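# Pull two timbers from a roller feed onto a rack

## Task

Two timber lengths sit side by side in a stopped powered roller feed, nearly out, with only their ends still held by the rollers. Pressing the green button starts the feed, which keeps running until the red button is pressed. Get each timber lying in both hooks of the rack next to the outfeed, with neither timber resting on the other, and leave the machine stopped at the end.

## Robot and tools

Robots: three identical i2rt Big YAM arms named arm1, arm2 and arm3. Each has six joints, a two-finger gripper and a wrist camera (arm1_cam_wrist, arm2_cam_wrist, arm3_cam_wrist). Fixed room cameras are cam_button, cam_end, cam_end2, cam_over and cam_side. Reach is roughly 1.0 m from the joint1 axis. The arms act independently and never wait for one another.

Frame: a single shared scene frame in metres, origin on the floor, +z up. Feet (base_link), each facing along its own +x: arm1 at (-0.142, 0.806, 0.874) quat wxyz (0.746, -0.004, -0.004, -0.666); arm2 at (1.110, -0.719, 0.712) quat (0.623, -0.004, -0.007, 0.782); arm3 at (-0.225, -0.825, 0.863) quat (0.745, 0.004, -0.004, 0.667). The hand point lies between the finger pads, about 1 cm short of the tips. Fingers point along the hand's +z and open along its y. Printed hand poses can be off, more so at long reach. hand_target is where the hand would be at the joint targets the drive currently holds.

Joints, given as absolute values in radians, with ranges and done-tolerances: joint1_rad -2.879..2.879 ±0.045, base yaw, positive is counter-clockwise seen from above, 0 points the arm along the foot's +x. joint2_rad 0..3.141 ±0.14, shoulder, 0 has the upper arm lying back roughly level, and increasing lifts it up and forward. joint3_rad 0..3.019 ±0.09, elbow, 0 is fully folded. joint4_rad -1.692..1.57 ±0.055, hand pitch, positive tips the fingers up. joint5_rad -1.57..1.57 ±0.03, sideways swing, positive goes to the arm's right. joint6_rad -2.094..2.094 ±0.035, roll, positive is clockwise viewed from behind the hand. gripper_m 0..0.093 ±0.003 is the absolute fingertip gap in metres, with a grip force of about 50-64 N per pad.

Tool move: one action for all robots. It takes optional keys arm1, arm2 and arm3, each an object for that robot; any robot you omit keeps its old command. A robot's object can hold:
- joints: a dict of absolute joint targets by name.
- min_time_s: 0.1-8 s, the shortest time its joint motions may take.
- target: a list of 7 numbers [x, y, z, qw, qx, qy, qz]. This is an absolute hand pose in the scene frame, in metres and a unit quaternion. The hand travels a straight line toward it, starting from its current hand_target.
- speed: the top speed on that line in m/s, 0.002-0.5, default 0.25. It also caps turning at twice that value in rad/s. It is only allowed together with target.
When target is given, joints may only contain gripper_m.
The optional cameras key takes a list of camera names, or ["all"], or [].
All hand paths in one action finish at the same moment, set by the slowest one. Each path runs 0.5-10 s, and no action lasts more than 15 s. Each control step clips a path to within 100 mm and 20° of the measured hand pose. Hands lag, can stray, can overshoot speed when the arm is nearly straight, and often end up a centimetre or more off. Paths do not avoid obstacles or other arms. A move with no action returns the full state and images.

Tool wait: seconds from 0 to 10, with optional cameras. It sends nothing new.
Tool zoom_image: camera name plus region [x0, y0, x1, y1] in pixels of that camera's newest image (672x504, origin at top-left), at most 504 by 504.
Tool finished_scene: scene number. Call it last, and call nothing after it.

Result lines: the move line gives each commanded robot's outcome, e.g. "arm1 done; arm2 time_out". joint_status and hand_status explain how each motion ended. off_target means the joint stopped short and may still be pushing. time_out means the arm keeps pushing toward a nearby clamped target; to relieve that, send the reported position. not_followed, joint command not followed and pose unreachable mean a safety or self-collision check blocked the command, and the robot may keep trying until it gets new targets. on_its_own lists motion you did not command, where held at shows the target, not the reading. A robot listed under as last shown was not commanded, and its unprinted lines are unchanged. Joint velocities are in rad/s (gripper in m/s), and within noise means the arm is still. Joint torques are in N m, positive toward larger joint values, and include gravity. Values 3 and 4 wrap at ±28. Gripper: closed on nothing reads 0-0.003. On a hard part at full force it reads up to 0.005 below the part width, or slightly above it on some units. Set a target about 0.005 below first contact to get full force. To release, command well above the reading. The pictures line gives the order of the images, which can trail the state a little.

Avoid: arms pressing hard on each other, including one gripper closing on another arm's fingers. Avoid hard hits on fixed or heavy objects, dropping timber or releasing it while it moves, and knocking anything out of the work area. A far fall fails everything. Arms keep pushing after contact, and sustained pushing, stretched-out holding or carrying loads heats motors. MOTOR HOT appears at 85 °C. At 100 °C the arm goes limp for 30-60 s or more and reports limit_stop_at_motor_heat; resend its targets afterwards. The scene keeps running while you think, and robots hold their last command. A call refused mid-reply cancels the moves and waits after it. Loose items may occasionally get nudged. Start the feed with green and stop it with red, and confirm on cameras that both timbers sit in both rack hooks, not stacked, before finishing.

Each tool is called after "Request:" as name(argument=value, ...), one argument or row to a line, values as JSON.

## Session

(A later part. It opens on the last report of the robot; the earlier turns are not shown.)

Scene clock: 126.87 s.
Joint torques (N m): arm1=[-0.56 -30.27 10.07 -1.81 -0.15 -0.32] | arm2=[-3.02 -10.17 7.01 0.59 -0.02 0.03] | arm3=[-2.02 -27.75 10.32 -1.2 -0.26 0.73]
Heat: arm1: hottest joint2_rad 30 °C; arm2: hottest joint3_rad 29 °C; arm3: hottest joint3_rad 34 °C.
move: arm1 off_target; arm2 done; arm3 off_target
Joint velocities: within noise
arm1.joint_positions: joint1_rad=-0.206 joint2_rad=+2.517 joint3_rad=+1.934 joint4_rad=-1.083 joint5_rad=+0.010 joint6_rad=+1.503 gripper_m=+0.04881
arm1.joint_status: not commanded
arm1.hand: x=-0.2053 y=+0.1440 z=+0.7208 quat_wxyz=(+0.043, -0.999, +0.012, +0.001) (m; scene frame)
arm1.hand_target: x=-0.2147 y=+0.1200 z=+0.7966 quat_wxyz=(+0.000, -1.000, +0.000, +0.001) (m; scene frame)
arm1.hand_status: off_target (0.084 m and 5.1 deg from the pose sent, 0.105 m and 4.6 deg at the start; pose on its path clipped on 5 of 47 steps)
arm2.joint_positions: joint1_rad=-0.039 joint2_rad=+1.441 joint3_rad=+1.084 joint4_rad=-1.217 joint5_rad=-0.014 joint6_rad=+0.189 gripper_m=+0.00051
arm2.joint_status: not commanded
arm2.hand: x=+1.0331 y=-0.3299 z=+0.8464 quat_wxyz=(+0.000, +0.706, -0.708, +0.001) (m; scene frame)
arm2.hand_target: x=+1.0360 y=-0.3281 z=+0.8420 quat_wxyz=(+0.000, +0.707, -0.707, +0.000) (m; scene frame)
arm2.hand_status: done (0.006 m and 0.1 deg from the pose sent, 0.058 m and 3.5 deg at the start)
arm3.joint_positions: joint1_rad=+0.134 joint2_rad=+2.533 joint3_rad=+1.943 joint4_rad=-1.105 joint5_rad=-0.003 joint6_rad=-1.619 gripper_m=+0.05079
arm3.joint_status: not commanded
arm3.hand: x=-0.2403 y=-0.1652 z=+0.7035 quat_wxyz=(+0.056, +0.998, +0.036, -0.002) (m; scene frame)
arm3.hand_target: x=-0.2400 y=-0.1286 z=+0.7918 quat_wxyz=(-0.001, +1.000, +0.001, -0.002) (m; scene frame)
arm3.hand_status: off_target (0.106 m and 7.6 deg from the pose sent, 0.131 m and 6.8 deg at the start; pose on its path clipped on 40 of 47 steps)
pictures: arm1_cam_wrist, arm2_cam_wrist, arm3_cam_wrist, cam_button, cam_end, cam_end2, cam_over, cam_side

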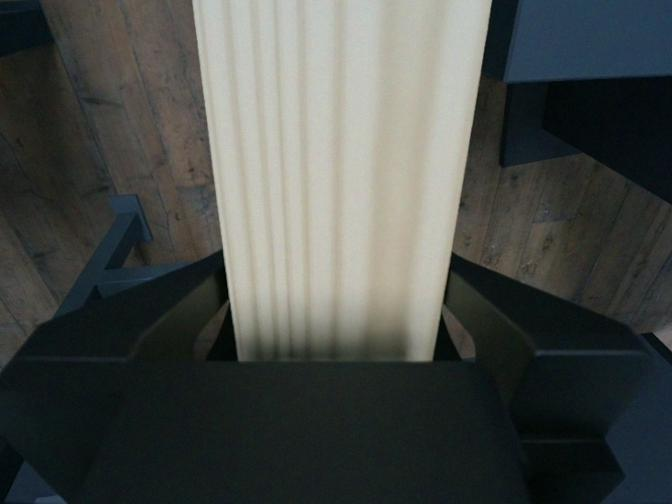

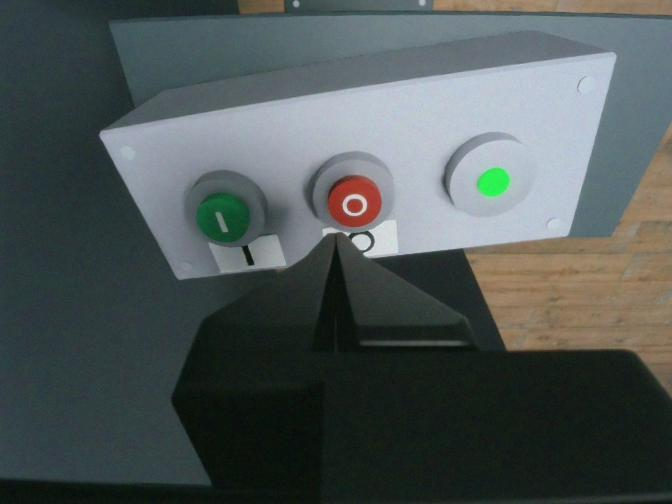

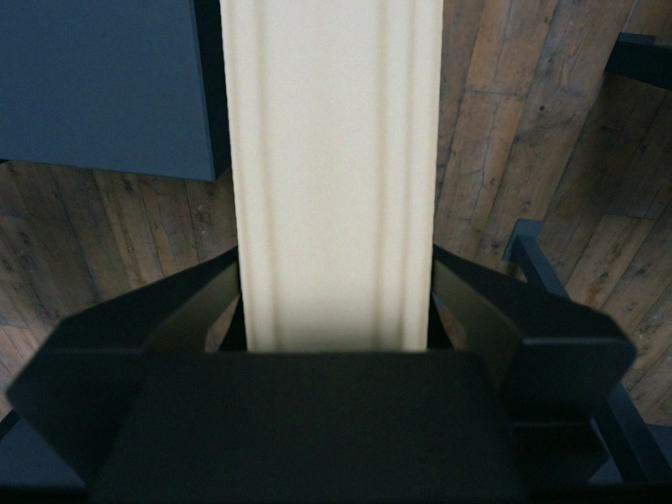

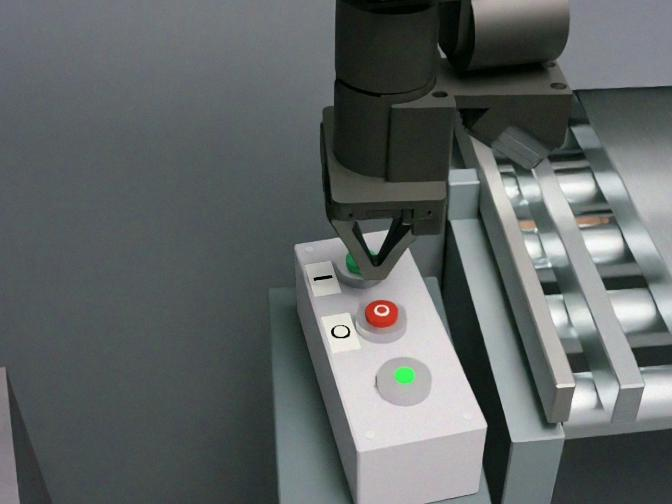

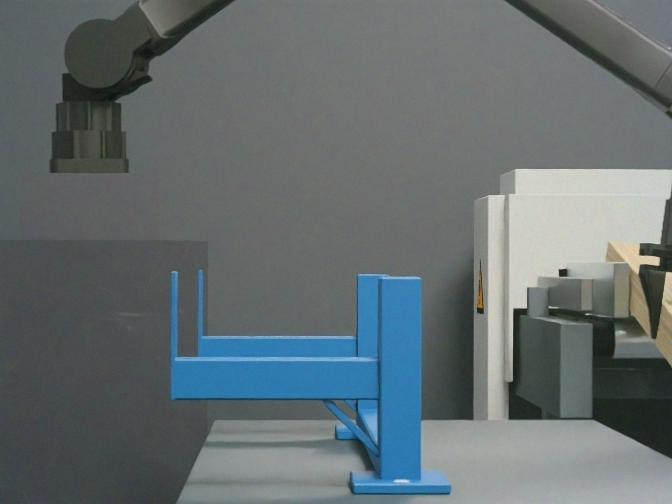

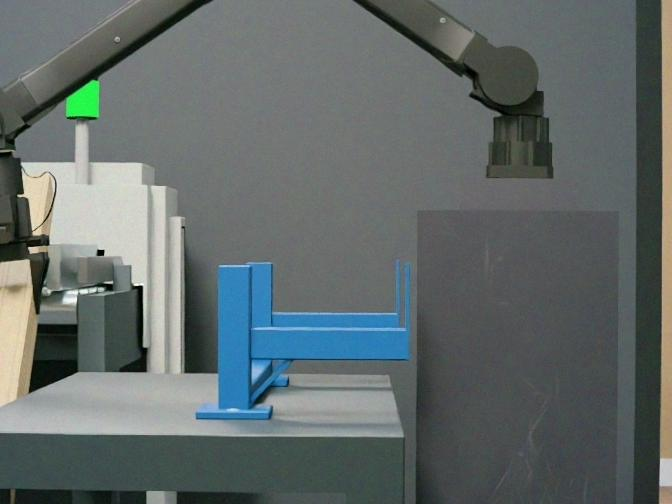

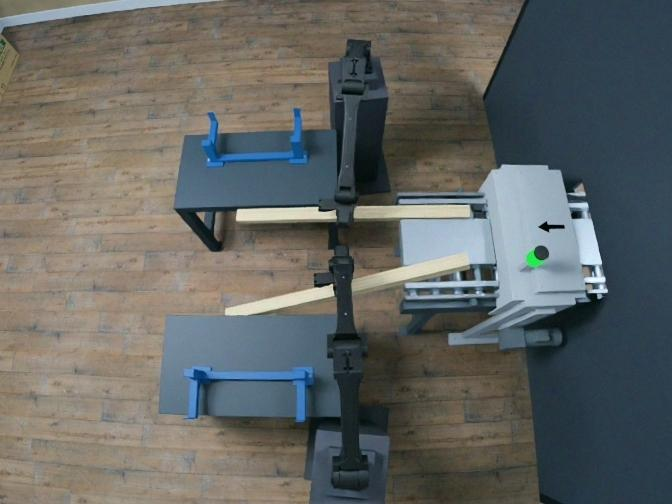

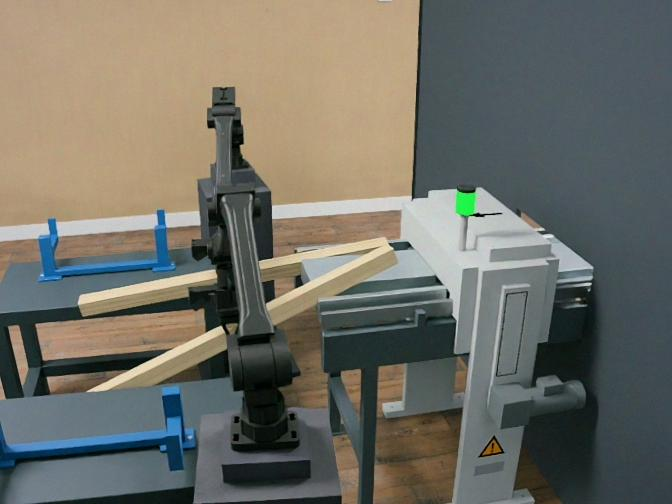

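Request:
move(
  arm2={"target":[1.046,-0.330,0.802,0,0.7071,-0.7071,0],"speed":0.1},
  arm1={"target":[-0.215,0.115,0.89,0,0.9992,0,-0.04],"speed":0.15},
  arm3={"joints":{"joint2_rad":2.2,"joint4_rad":-1.22,"joint5_rad":-0.2},"min_time_s":1.6},
  cameras=["cam_button","cam_end","cam_end2","cam_over","cam_side"],
)

Scene clock: 164.57 s.
Joint torques (N m): arm1=[1.14 -30.56 13.79 -3.33 0 -0.32] | arm2=[-3.55 -8.94 5.72 1.1 0.08 0.02] | arm3=[-2.02 -26.23 11.51 0.23 -0.86 0.07]
Heat: arm1: hottest joint2_rad 33 °C; arm2: hottest joint3_rad 27 °C; arm3: hottest joint2_rad 33 °C.
move: arm1 off_target; arm2 off_target; arm3 done
Joint velocities: within noise
arm1.joint_positions: joint1_rad=-0.206 joint2_rad=+2.421 joint3_rad=+1.914 joint4_rad=-1.161 joint5_rad=+0.086 joint6_rad=+1.521 gripper_m=+0.04881
arm1.joint_status: not commanded
arm1.hand: x=-0.2182 y=+0.1481 z=+0.7794 quat_wxyz=(+0.045, -0.998, +0.020, +0.039) (m; scene frame)
arm1.hand_target: x=-0.2153 y=+0.1231 z=+0.8710 quat_wxyz=(-0.001, -0.999, +0.000, +0.041) (m; scene frame)
arm1.hand_status: off_target (0.115 m and 5.6 deg from the pose sent, 0.172 m and 6.8 deg at the start; pose on its path clipped on 62 of 67 steps)
arm2.joint_positions: joint1_rad=-0.053 joint2_rad=+1.460 joint3_rad=+1.021 joint4_rad=-1.120 joint5_rad=-0.017 joint6_rad=+0.167 gripper_m=+0.00051
arm2.joint_status: not commanded
arm2.hand: x=+1.0389 y=-0.3294 z=+0.8176 quat_wxyz=(-0.004, +0.709, -0.705, -0.007) (m; scene frame)
arm2.hand_target: x=+1.0459 y=-0.3306 z=+0.8025 quat_wxyz=(+0.000, +0.707, -0.707, +0.000) (m; scene frame)
arm2.hand_status: off_target (0.017 m and 1.0 deg from the pose sent, 0.046 m and 0.1 deg at the start)
arm3.joint_positions: joint1_rad=+0.134 joint2_rad=+2.304 joint3_rad=+1.943 joint4_rad=-1.210 joint5_rad=-0.184 joint6_rad=-1.555 gripper_m=+0.05078
arm3.joint_status: all done
arm3.hand: x=-0.2723 y=-0.1427 z=+0.8579 quat_wxyz=(-0.004, +0.996, +0.004, -0.091) (m; scene frame)
arm3.hand_target: x=-0.2739 y=-0.1193 z=+0.9462 quat_wxyz=(-0.074, +0.992, +0.009, -0.101) (m; scene frame)
arm3.hand_status: not commanded
pictures: cam_button, cam_end, cam_end2, cam_over, cam_side

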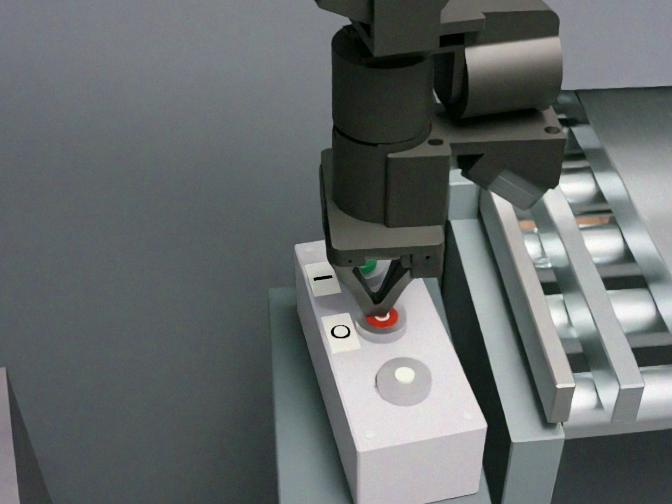

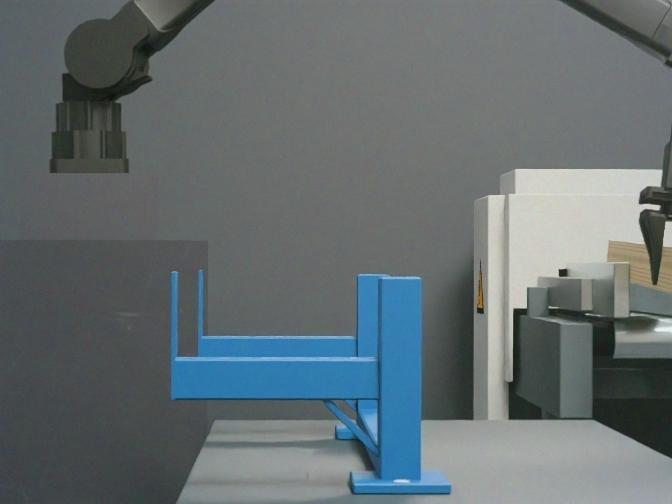

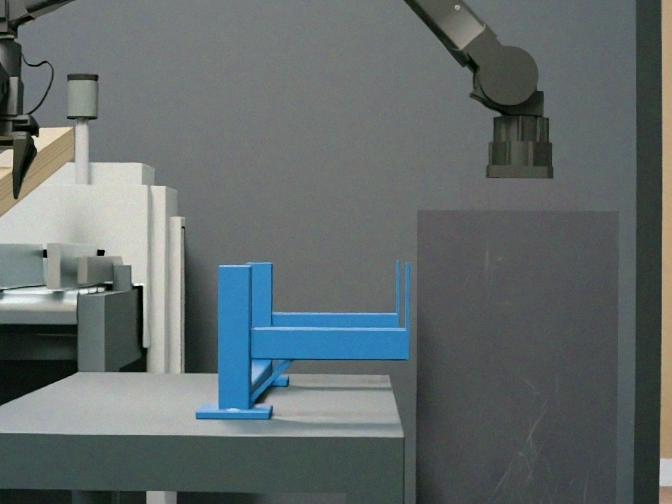

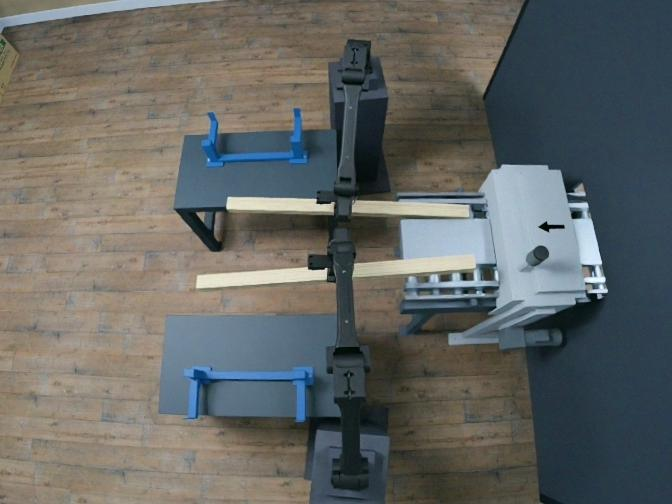

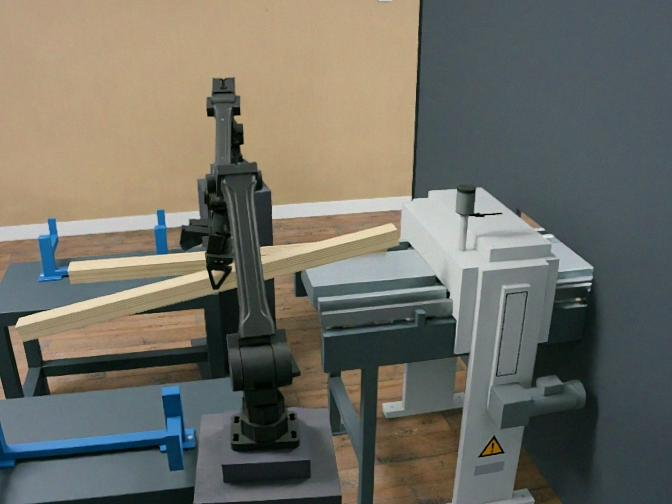

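Request:
move(
  arm1={"joints":{"joint2_rad":2.17,"joint4_rad":-1.23,"joint5_rad":0.06},"min_time_s":1.5},
  arm3={"joints":{"joint2_rad":2.18,"joint5_rad":-0.32},"min_time_s":1.5},
  arm2={"target":[1.046,-0.345,0.90,0,0.7071,-0.7071,0],"speed":0.15},
)

Request:
move(
  arm1={"target":[-0.545,0.455,0.915,0,0.9994,0.02,-0.027],"speed":0.2},
  arm3={"target":[-0.60,-0.452,0.915,0,0.988,0,-0.154],"speed":0.2},
  cameras=["all"],
)

Scene clock: 243.50 s.
Joint torques (N m): arm1=[1.26 -29.86 14.52 -0.42 -0.1 -0.04] | arm2=[-3.19 -9.76 11.51 -0.31 0.08 0.05] | arm3=[-2.08 -27.75 11.41 0.24 -1.16 0.08]
Heat: arm1: hottest joint2_rad 46 °C; arm2: hottest joint3_rad 26 °C; arm3: hottest joint3_rad 36 °C.
move: arm1 done; arm2 off_target; arm3 done
Joint velocities: within noise
arm1.joint_positions: joint1_rad=-0.205 joint2_rad=+2.277 joint3_rad=+1.914 joint4_rad=-1.217 joint5_rad=+0.064 joint6_rad=+1.491 gripper_m=+0.04880
arm1.joint_status: all done
arm1.hand: x=-0.2151 y=+0.1362 z=+0.8731 quat_wxyz=(+0.001, -0.999, +0.006, +0.031) (m; scene frame)
arm1.hand_target: x=-0.2124 y=+0.1100 z=+0.9661 quat_wxyz=(-0.074, -0.997, +0.002, +0.035) (m; scene frame)
arm1.hand_status: not commanded
arm2.joint_positions: joint1_rad=-0.056 joint2_rad=+1.356 joint3_rad=+1.087 joint4_rad=-1.352 joint5_rad=-0.016 joint6_rad=+0.167 gripper_m=+0.00051
arm2.joint_status: not commanded
arm2.hand: x=+1.0448 y=-0.3622 z=+0.8790 quat_wxyz=(+0.014, +0.707, -0.706, +0.019) (m; scene frame)
arm2.hand_target: x=+1.0462 y=-0.3460 z=+0.9000 quat_wxyz=(+0.000, +0.707, -0.707, +0.000) (m; scene frame)
arm2.hand_status: off_target (0.027 m and 2.7 deg from the pose sent, 0.084 m and 1.0 deg at the start)
arm3.joint_positions: joint1_rad=+0.134 joint2_rad=+2.297 joint3_rad=+1.943 joint4_rad=-1.210 joint5_rad=-0.297 joint6_rad=-1.555 gripper_m=+0.05078
arm3.joint_status: all done
arm3.hand: x=-0.2915 y=-0.1424 z=+0.8671 quat_wxyz=(-0.007, +0.989, +0.005, -0.148) (m; scene frame)
arm3.hand_target: x=-0.2942 y=-0.1199 z=+0.9653 quat_wxyz=(-0.082, +0.984, +0.015, -0.160) (m; scene frame)
arm3.hand_status: not commanded
pictures: none

Scene clock: 246.93 s.
Joint torques (N m): arm1=[1.2 -21.42 11.28 -0.02 -0.13 -0.07] | arm2=[-3.19 -9.76 11.52 -0.31 0.08 0.05] | arm3=[-2.49 -19.02 9.42 1.37 -0.75 0.09]
Heat: arm1: hottest joint2_rad 45 °C; arm2: hottest joint3_rad 27 °C; arm3: hottest joint3_rad 36 °C.
move: arm1 off_target; arm3 off_target
Joint velocities: within noise
arm1.joint_positions: joint1_rad=-0.957 joint2_rad=+1.930 joint3_rad=+1.297 joint4_rad=-1.014 joint5_rad=+0.049 joint6_rad=+0.698 gripper_m=+0.04880
arm1.joint_status: not commanded
arm1.hand: x=-0.5273 y=+0.4758 z=+0.8655 quat_wxyz=(+0.037, -0.999, -0.015, -0.013) (m; scene frame)
arm1.hand_target: x=-0.5434 y=+0.4565 z=+0.9146 quat_wxyz=(+0.000, -0.999, -0.020, +0.027) (m; scene frame)
arm1.hand_status: off_target (0.057 m and 6.3 deg from the pose sent, 0.461 m and 3.0 deg at the start; pose on its path clipped on 2 of 103 steps)
arm2: as last shown
arm3.joint_positions: joint1_rad=+0.827 joint2_rad=+1.835 joint3_rad=+1.143 joint4_rad=-0.826 joint5_rad=-0.228 joint6_rad=-0.841 gripper_m=+0.05078
arm3.joint_status: not commanded
arm3.hand: x=-0.5782 y=-0.4782 z=+0.8583 quat_wxyz=(+0.049, +0.994, -0.003, -0.102) (m; scene frame)
arm3.hand_target: x=-0.5979 y=-0.4542 z=+0.9148 quat_wxyz=(+0.000, +0.988, +0.000, -0.154) (m; scene frame)
arm3.hand_status: off_target (0.066 m and 8.2 deg from the pose sent, 0.440 m and 1.2 deg at the start; pose on its path clipped on 13 of 103 steps)
pictures: arm1_cam_wrist, arm2_cam_wrist, arm3_cam_wrist, cam_button, cam_end, cam_end2, cam_over, cam_side

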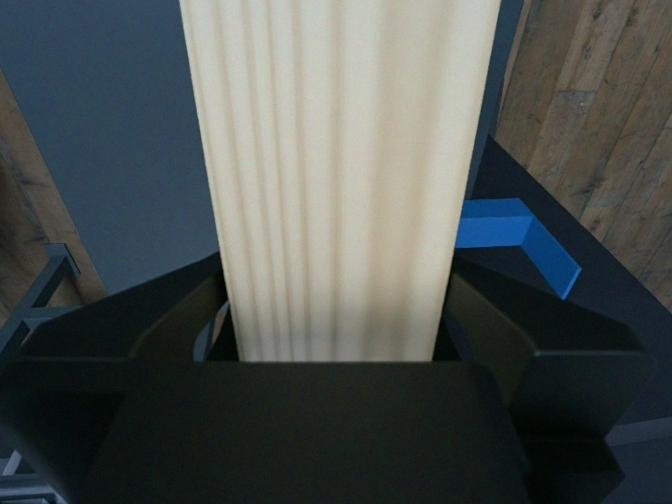

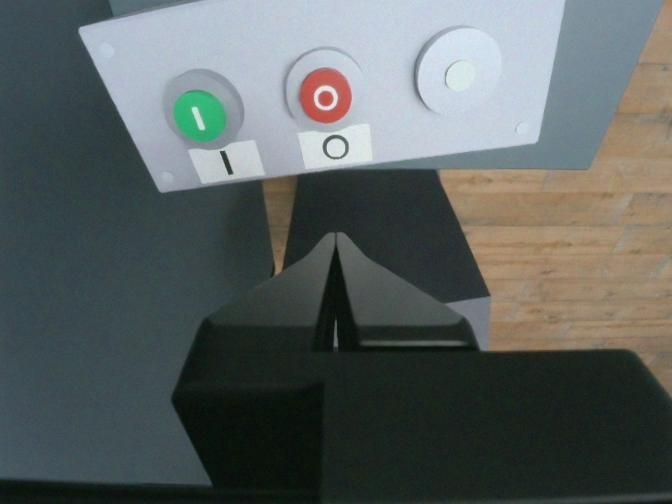

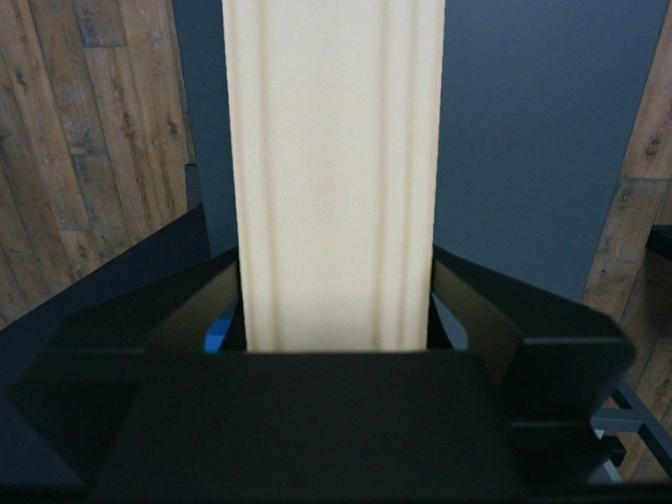

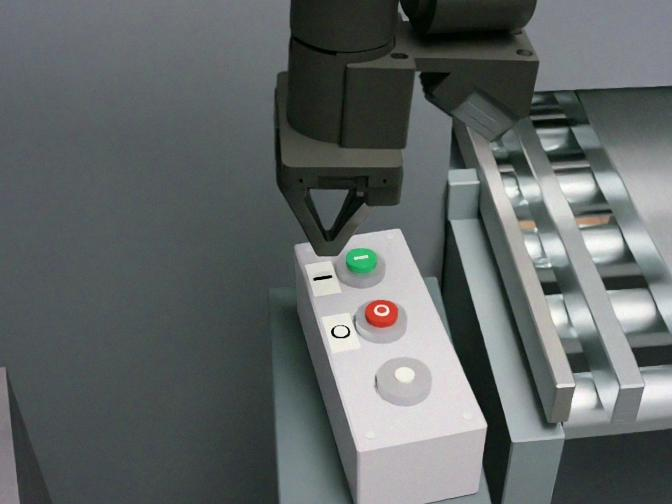

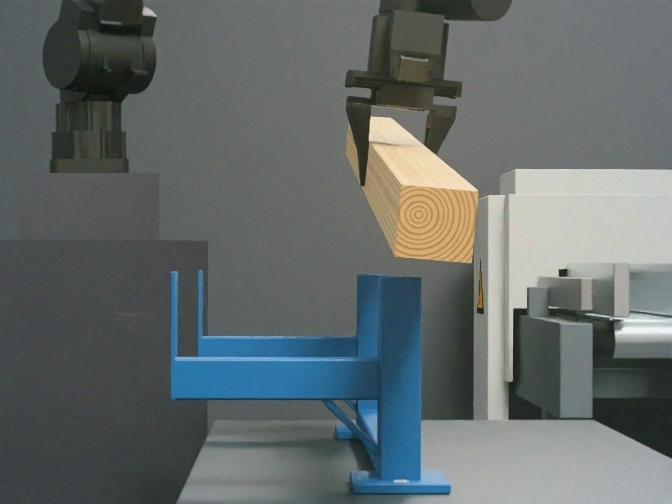

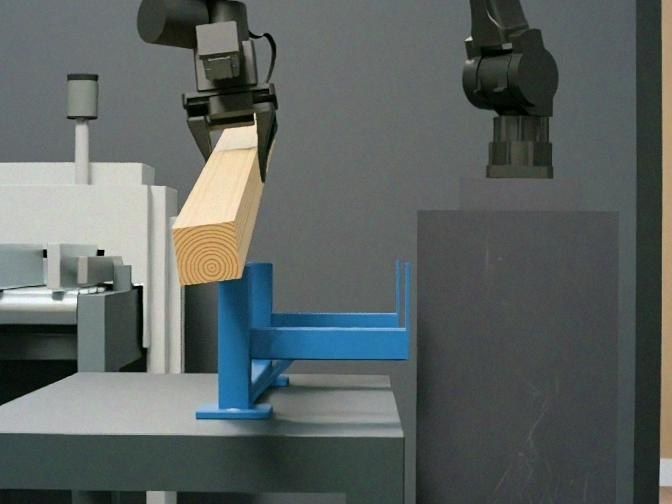

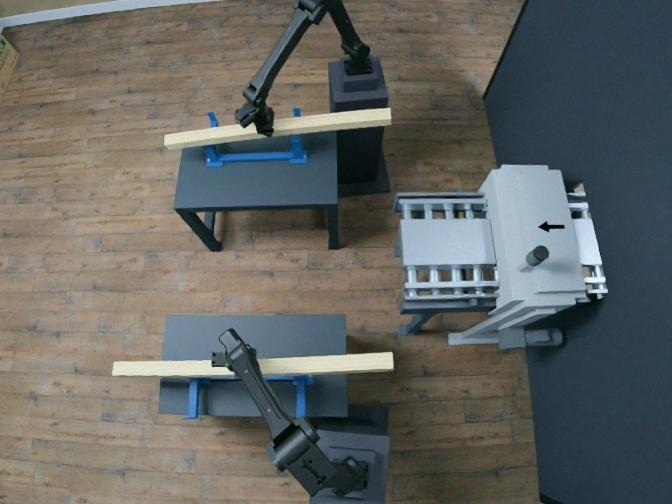

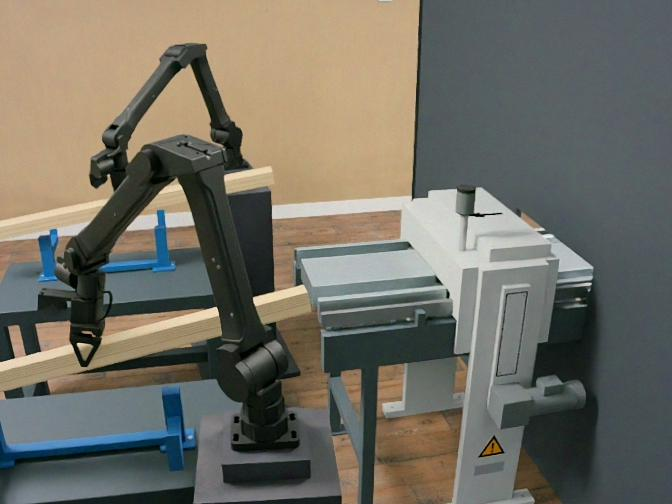

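Request:
move(
  arm1={"target":[-0.56,0.55,0.925,0,0.9972,0,-0.075],"speed":0.12},
  arm3={"target":[-0.62,-0.552,0.925,0,0.9713,0,-0.238],"speed":0.12},
  cameras=["arm1_cam_wrist","arm3_cam_wrist","cam_end","cam_end2","cam_over","cam_side"],
)

Scene clock: 321.97 s.
Joint torques (N m): arm1=[0.38 -19.43 10.66 0.43 -0.02 -0.08] | arm2=[-3.19 -9.76 11.52 -0.31 0.07 0.05] | arm3=[-1.67 -15.5 9.44 2.21 -0.87 0.09]
Heat: arm1: hottest joint2_rad 38 °C; arm2: hottest joint3_rad 35 °C; arm3: hottest joint3_rad 38 °C.
move: arm1 off_target; arm3 off_target
Joint velocities: within noise
arm1.joint_positions: joint1_rad=-1.097 joint2_rad=+1.771 joint3_rad=+1.100 joint4_rad=-0.891 joint5_rad=+0.096 joint6_rad=+0.587 gripper_m=+0.04880
arm1.joint_status: not commanded
arm1.hand: x=-0.5386 y=+0.5628 z=+0.8798 quat_wxyz=(+0.031, -0.999, +0.000, +0.030) (m; scene frame)
arm1.hand_target: x=-0.5586 y=+0.5511 z=+0.9244 quat_wxyz=(+0.000, -0.997, +0.000, +0.075) (m; scene frame)
arm1.hand_status: off_target (0.052 m and 6.3 deg from the pose sent, 0.101 m and 11.1 deg at the start)
arm2: as last shown
arm3.joint_positions: joint1_rad=+0.960 joint2_rad=+1.629 joint3_rad=+0.874 joint4_rad=-0.600 joint5_rad=-0.303 joint6_rad=-0.663 gripper_m=+0.05078
arm3.joint_status: not commanded
arm3.hand: x=-0.5902 y=-0.5724 z=+0.8739 quat_wxyz=(+0.042, +0.983, -0.011, -0.178) (m; scene frame)
arm3.hand_target: x=-0.6177 y=-0.5539 z=+0.9253 quat_wxyz=(+0.000, +0.971, +0.001, -0.238) (m; scene frame)
arm3.hand_status: off_target (0.063 m and 8.6 deg from the pose sent, 0.108 m and 16.7 deg at the start)
pictures: arm1_cam_wrist, arm3_cam_wrist, cam_end, cam_end2, cam_over, cam_side

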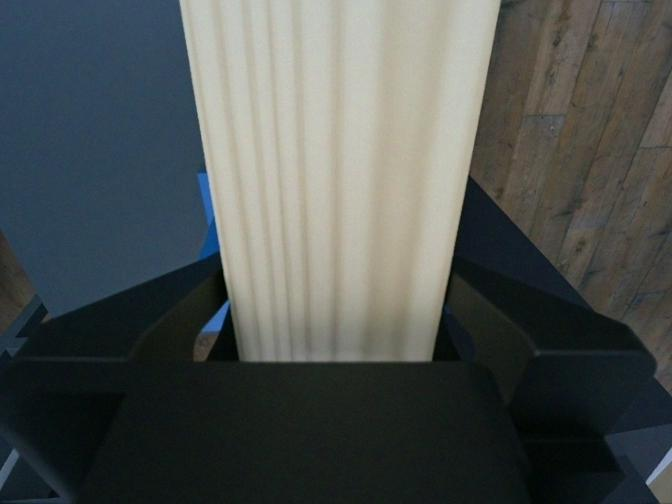

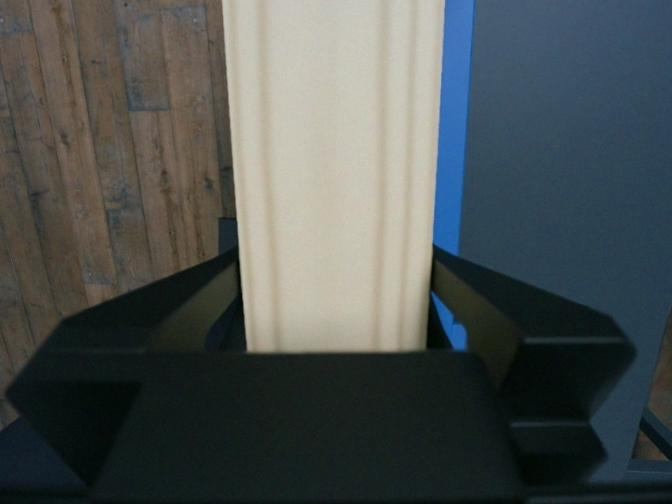

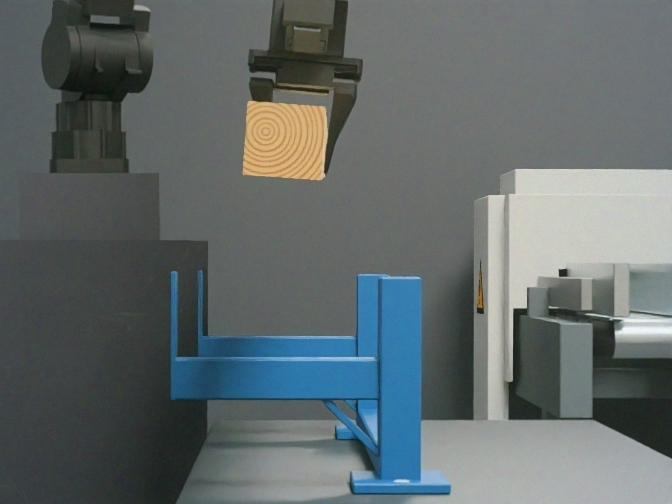

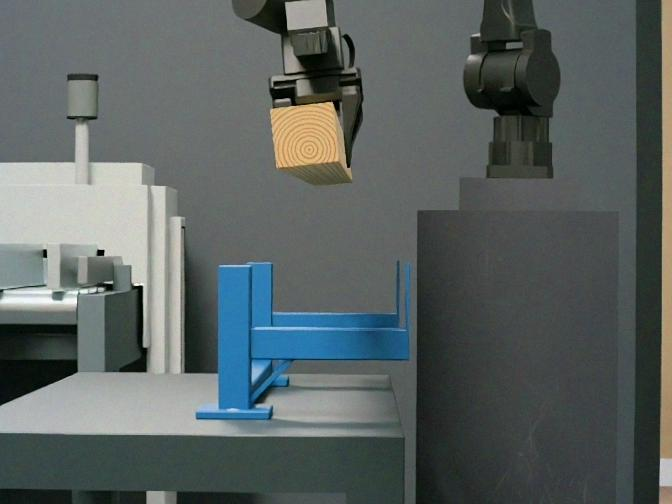

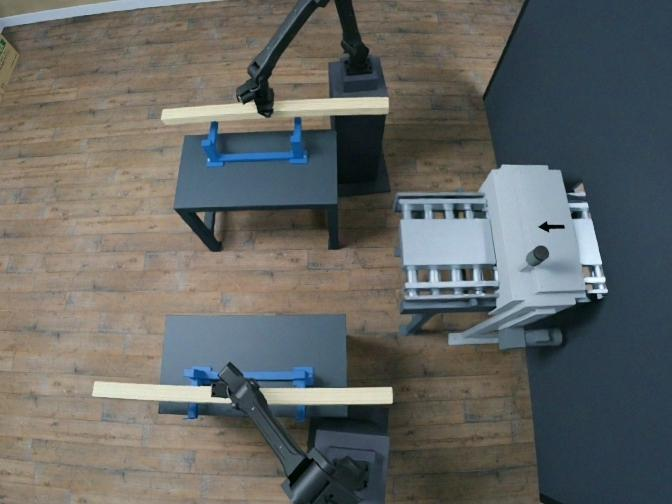

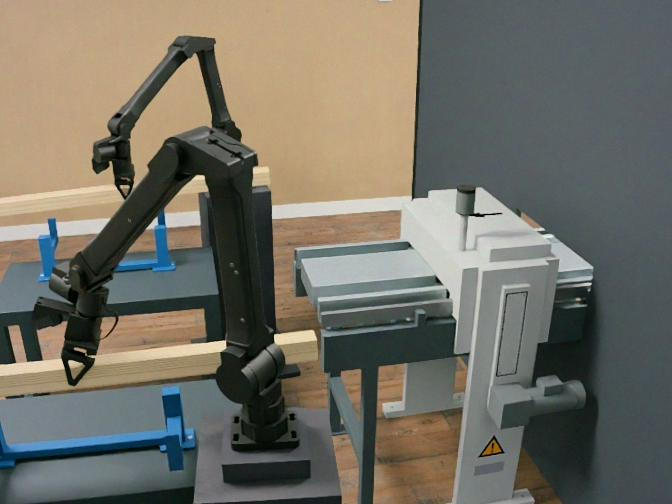

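Request:
move(
  arm1={"target":[-0.56,0.555,0.80,0,0.9972,0,-0.075],"speed":0.12},
  arm3={"target":[-0.62,-0.558,0.795,0,0.9713,0,-0.238],"speed":0.12},
  cameras=["cam_end","cam_end2","cam_over","cam_side"],
)

Request:
move(
  arm1={"target":[-0.56,0.555,0.775,0,0.9972,0,-0.075],"speed":0.04},
  arm3={"target":[-0.62,-0.558,0.768,0,0.9713,0,-0.238],"speed":0.04},
  cameras=["arm1_cam_wrist","arm3_cam_wrist","cam_end","cam_end2","cam_over","cam_side"],
)

Scene clock: 347.63 s.
Joint torques (N m): arm1=[-0.21 -17.67 7.99 0.53 -0.01 -0.08] | arm2=[-3.19 -9.7 11.52 -0.29 0.07 0.05] | arm3=[-1.26 -13.86 6.64 2.4 -0.89 0.11]
Heat: arm1: hottest joint2_rad 37 °C; arm2: hottest joint3_rad 36 °C; arm3: hottest joint3_rad 38 °C.
move: arm1 off_target; arm3 off_target
Joint velocities: within noise
arm1.joint_positions: joint1_rad=-1.102 joint2_rad=+1.964 joint3_rad=+1.010 joint4_rad=-0.574 joint5_rad=+0.094 joint6_rad=+0.575 gripper_m=+0.04880
arm1.joint_status: not commanded
arm1.hand: x=-0.5362 y=+0.5659 z=+0.7719 quat_wxyz=(+0.022, -0.999, -0.002, +0.043) (m; scene frame)
arm1.hand_target: x=-0.5593 y=+0.5556 z=+0.8001 quat_wxyz=(+0.000, -0.997, +0.000, +0.075) (m; scene frame)
arm1.hand_status: off_target (0.038 m and 4.4 deg from the pose sent, 0.083 m and 6.3 deg at the start)
arm2: as last shown
arm3.joint_positions: joint1_rad=+0.969 joint2_rad=+1.876 joint3_rad=+0.782 joint4_rad=-0.217 joint5_rad=-0.298 joint6_rad=-0.651 gripper_m=+0.05078
arm3.joint_status: not commanded
arm3.hand: x=-0.5887 y=-0.5759 z=+0.7651 quat_wxyz=(+0.027, +0.981, -0.010, -0.192) (m; scene frame)
arm3.hand_target: x=-0.6187 y=-0.5590 z=+0.7960 quat_wxyz=(+0.000, +0.971, +0.001, -0.238) (m; scene frame)
arm3.hand_status: off_target (0.047 m and 6.4 deg from the pose sent, 0.086 m and 8.6 deg at the start)
pictures: cam_end, cam_end2, cam_over, cam_side

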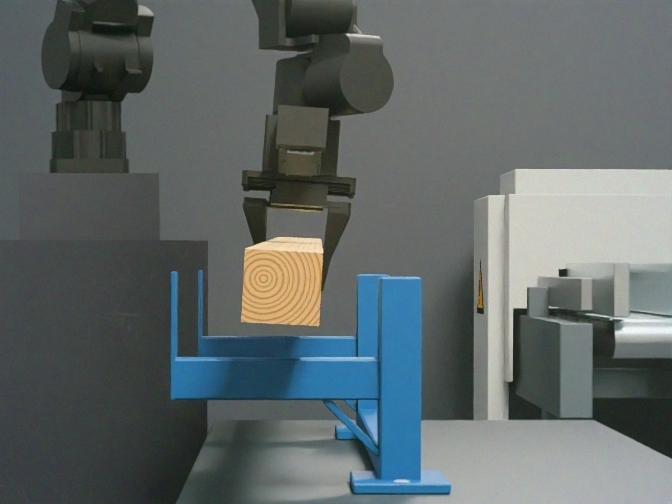

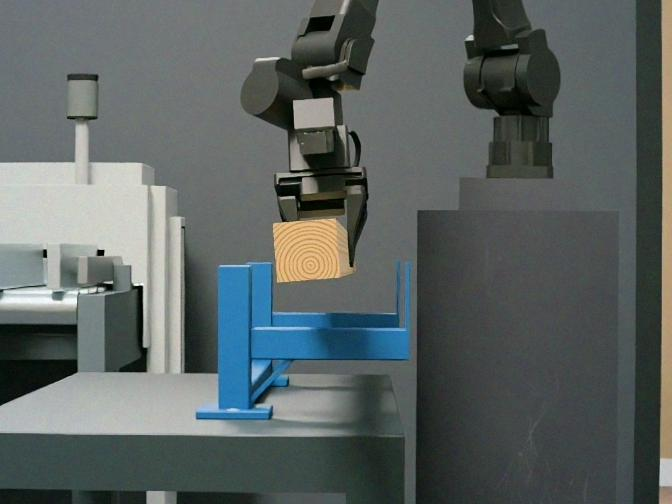

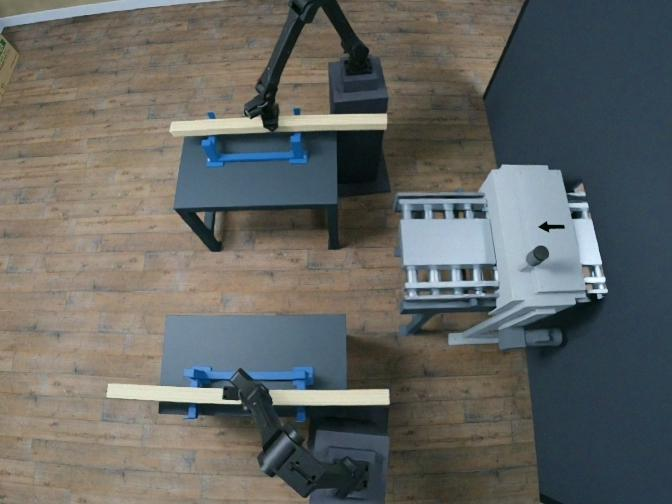

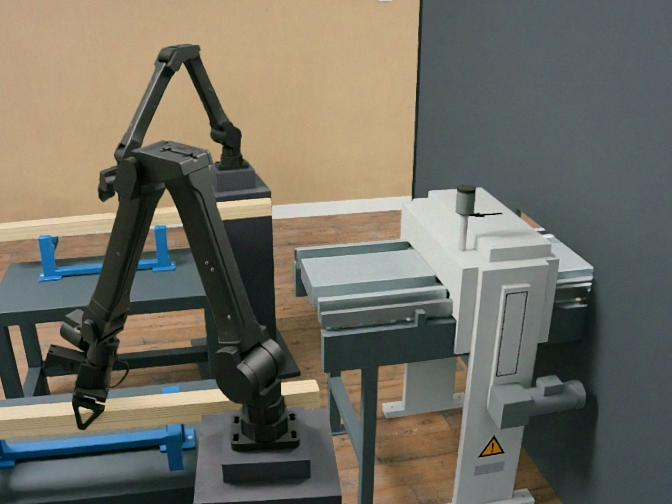

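Scene clock: 348.90 s.
Joint torques (N m): arm1=[-0.26 -17.96 7.19 0.75 -0.01 -0.08] | arm2=[-3.19 -9.7 11.51 -0.31 0.08 0.05] | arm3=[-1.26 -14.15 5.97 2.24 -0.89 0.11]
Heat: arm1: hottest joint2_rad 36 °C; arm2: hottest joint3_rad 36 °C; arm3: hottest joint3_rad 38 °C.
move: arm1 off_target; arm3 off_target
Joint velocities: within noise
arm1.joint_positions: joint1_rad=-1.102 joint2_rad=+2.015 joint3_rad=+1.010 joint4_rad=-0.515 joint5_rad=+0.094 joint6_rad=+0.574 gripper_m=+0.04880
arm1.joint_status: not commanded
arm1.hand: x=-0.5376 y=+0.5647 z=+0.7497 quat_wxyz=(+0.020, -0.999, -0.002, +0.046) (m; scene frame)
arm1.hand_target: x=-0.5593 y=+0.5555 z=+0.7749 quat_wxyz=(+0.000, -0.997, +0.000, +0.075) (m; scene frame)
arm1.hand_status: off_target (0.035 m and 4.1 deg from the pose sent, 0.026 m and 4.5 deg at the start)
arm2: as last shown
arm3.joint_positions: joint1_rad=+0.969 joint2_rad=+1.947 joint3_rad=+0.782 joint4_rad=-0.142 joint5_rad=-0.298 joint6_rad=-0.650 gripper_m=+0.05078
arm3.joint_status: not commanded
arm3.hand: x=-0.5888 y=-0.5757 z=+0.7402 quat_wxyz=(+0.026, +0.981, -0.010, -0.193) (m; scene frame)
arm3.hand_target: x=-0.6187 y=-0.5589 z=+0.7688 quat_wxyz=(+0.001, +0.971, +0.000, -0.238) (m; scene frame)
arm3.hand_status: off_target (0.045 m and 6.2 deg from the pose sent, 0.036 m and 6.4 deg at the start)
pictures: arm1_cam_wrist, arm3_cam_wrist, cam_end, cam_end2, cam_over, cam_side

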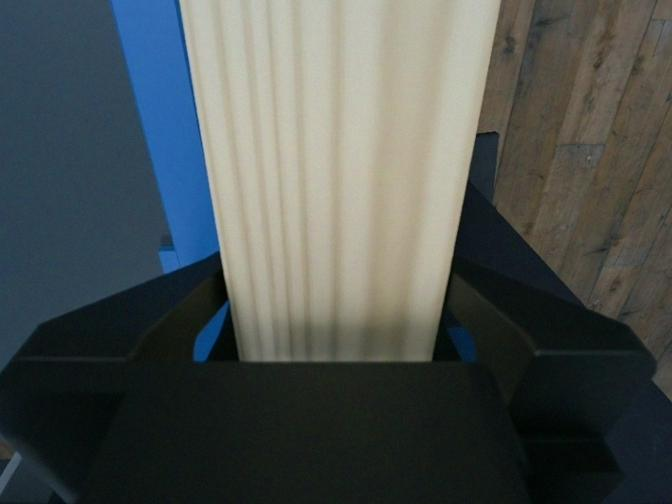

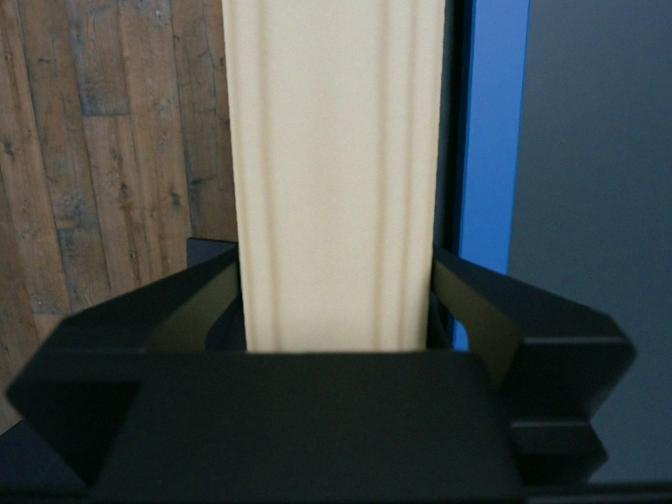

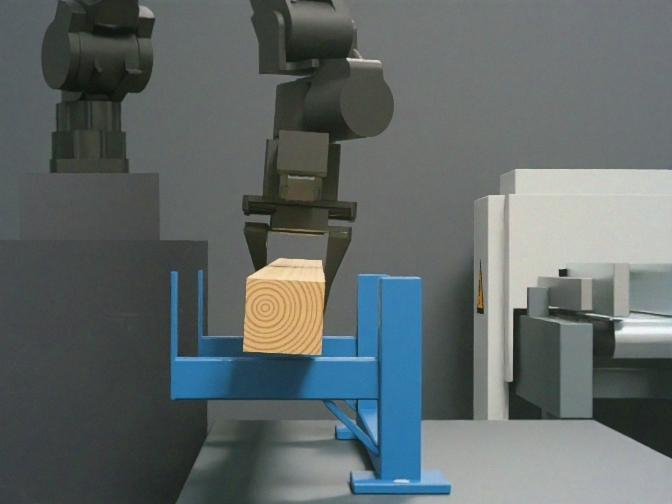

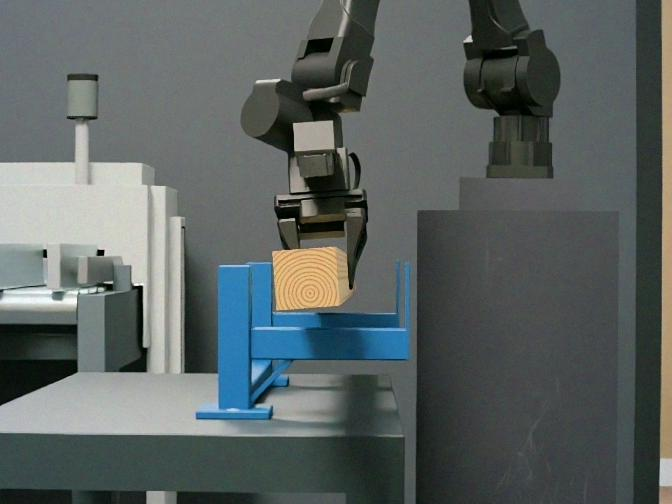

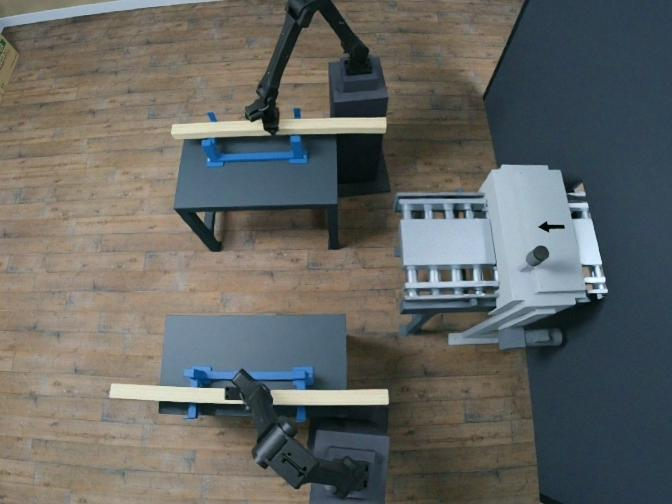

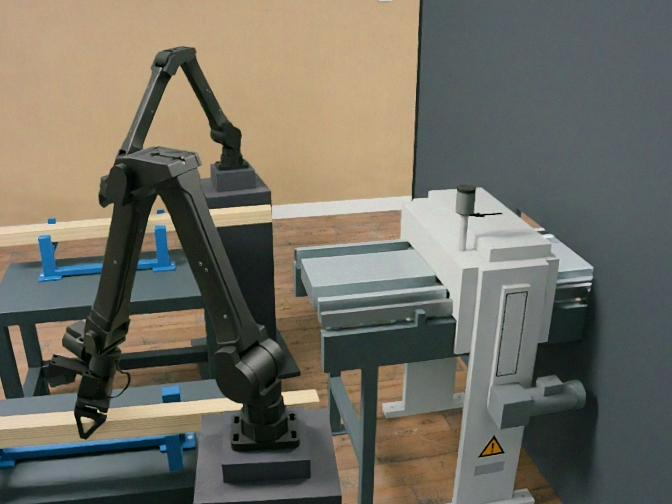

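Request:
move(
  arm1={"target":[-0.56,0.555,0.752,0,0.9972,0,-0.075],"speed":0.03},
  arm3={"target":[-0.62,-0.558,0.734,0,0.9713,0,-0.238],"speed":0.04},
  cameras=["cam_end","cam_end2","cam_side"],
)

Scene clock: 356.50 s.
Joint torques (N m): arm1=[-0.38 -17.44 6.97 0.57 -0.02 -0.07] | arm2=[-3.19 -9.76 11.52 -0.31 0.08 0.05] | arm3=[-1.32 -12.1 5.91 2.67 -0.94 0.11]
Heat: arm1: hottest joint2_rad 36 °C; arm2: hottest joint3_rad 36 °C; arm3: hottest joint3_rad 36 °C.
move: arm1 off_target; arm3 off_target
Joint velocities: within noise
arm1.joint_positions: joint1_rad=-1.103 joint2_rad=+2.059 joint3_rad=+1.009 joint4_rad=-0.460 joint5_rad=+0.094 joint6_rad=+0.574 gripper_m=+0.04880
arm1.joint_status: not commanded
arm1.hand: x=-0.5389 y=+0.5640 z=+0.7309 quat_wxyz=(+0.017, -0.999, -0.002, +0.050) (m; scene frame)
arm1.hand_target: x=-0.5596 y=+0.5553 z=+0.7522 quat_wxyz=(+0.000, -0.997, +0.000, +0.075) (m; scene frame)
arm1.hand_status: off_target (0.031 m and 3.4 deg from the pose sent, 0.024 m and 4.0 deg at the start)
arm2: as last shown
arm3.joint_positions: joint1_rad=+0.970 joint2_rad=+2.012 joint3_rad=+0.782 joint4_rad=-0.060 joint5_rad=-0.295 joint6_rad=-0.649 gripper_m=+0.05078
arm3.joint_status: not commanded
arm3.hand: x=-0.5903 y=-0.5743 z=+0.7184 quat_wxyz=(+0.020, +0.980, -0.009, -0.199) (m; scene frame)
arm3.hand_target: x=-0.6189 y=-0.5588 z=+0.7355 quat_wxyz=(+0.000, +0.971, +0.000, -0.238) (m; scene frame)
arm3.hand_status: off_target (0.037 m and 5.2 deg from the pose sent, 0.036 m and 6.1 deg at the start)
pictures: cam_end, cam_end2, cam_side

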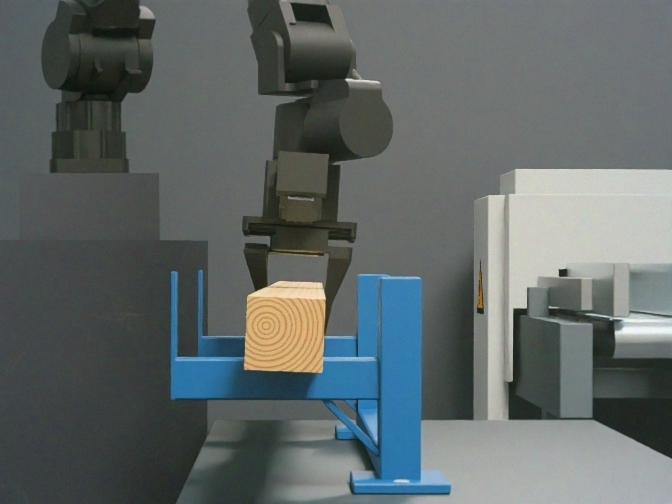

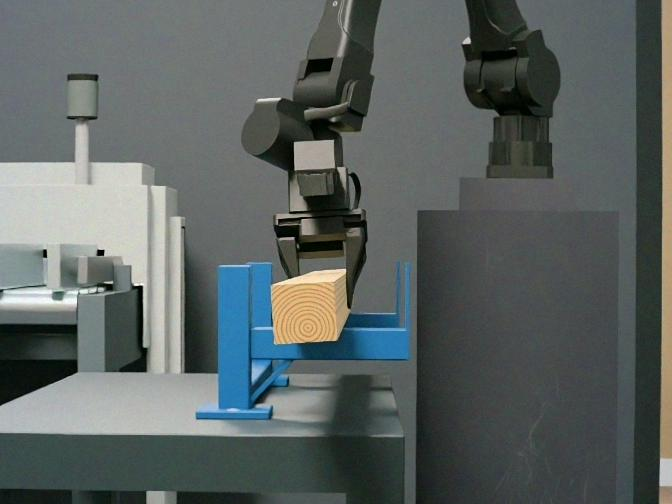

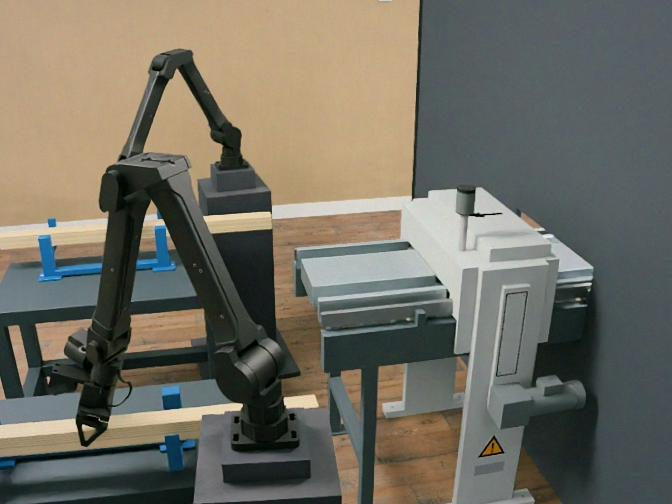

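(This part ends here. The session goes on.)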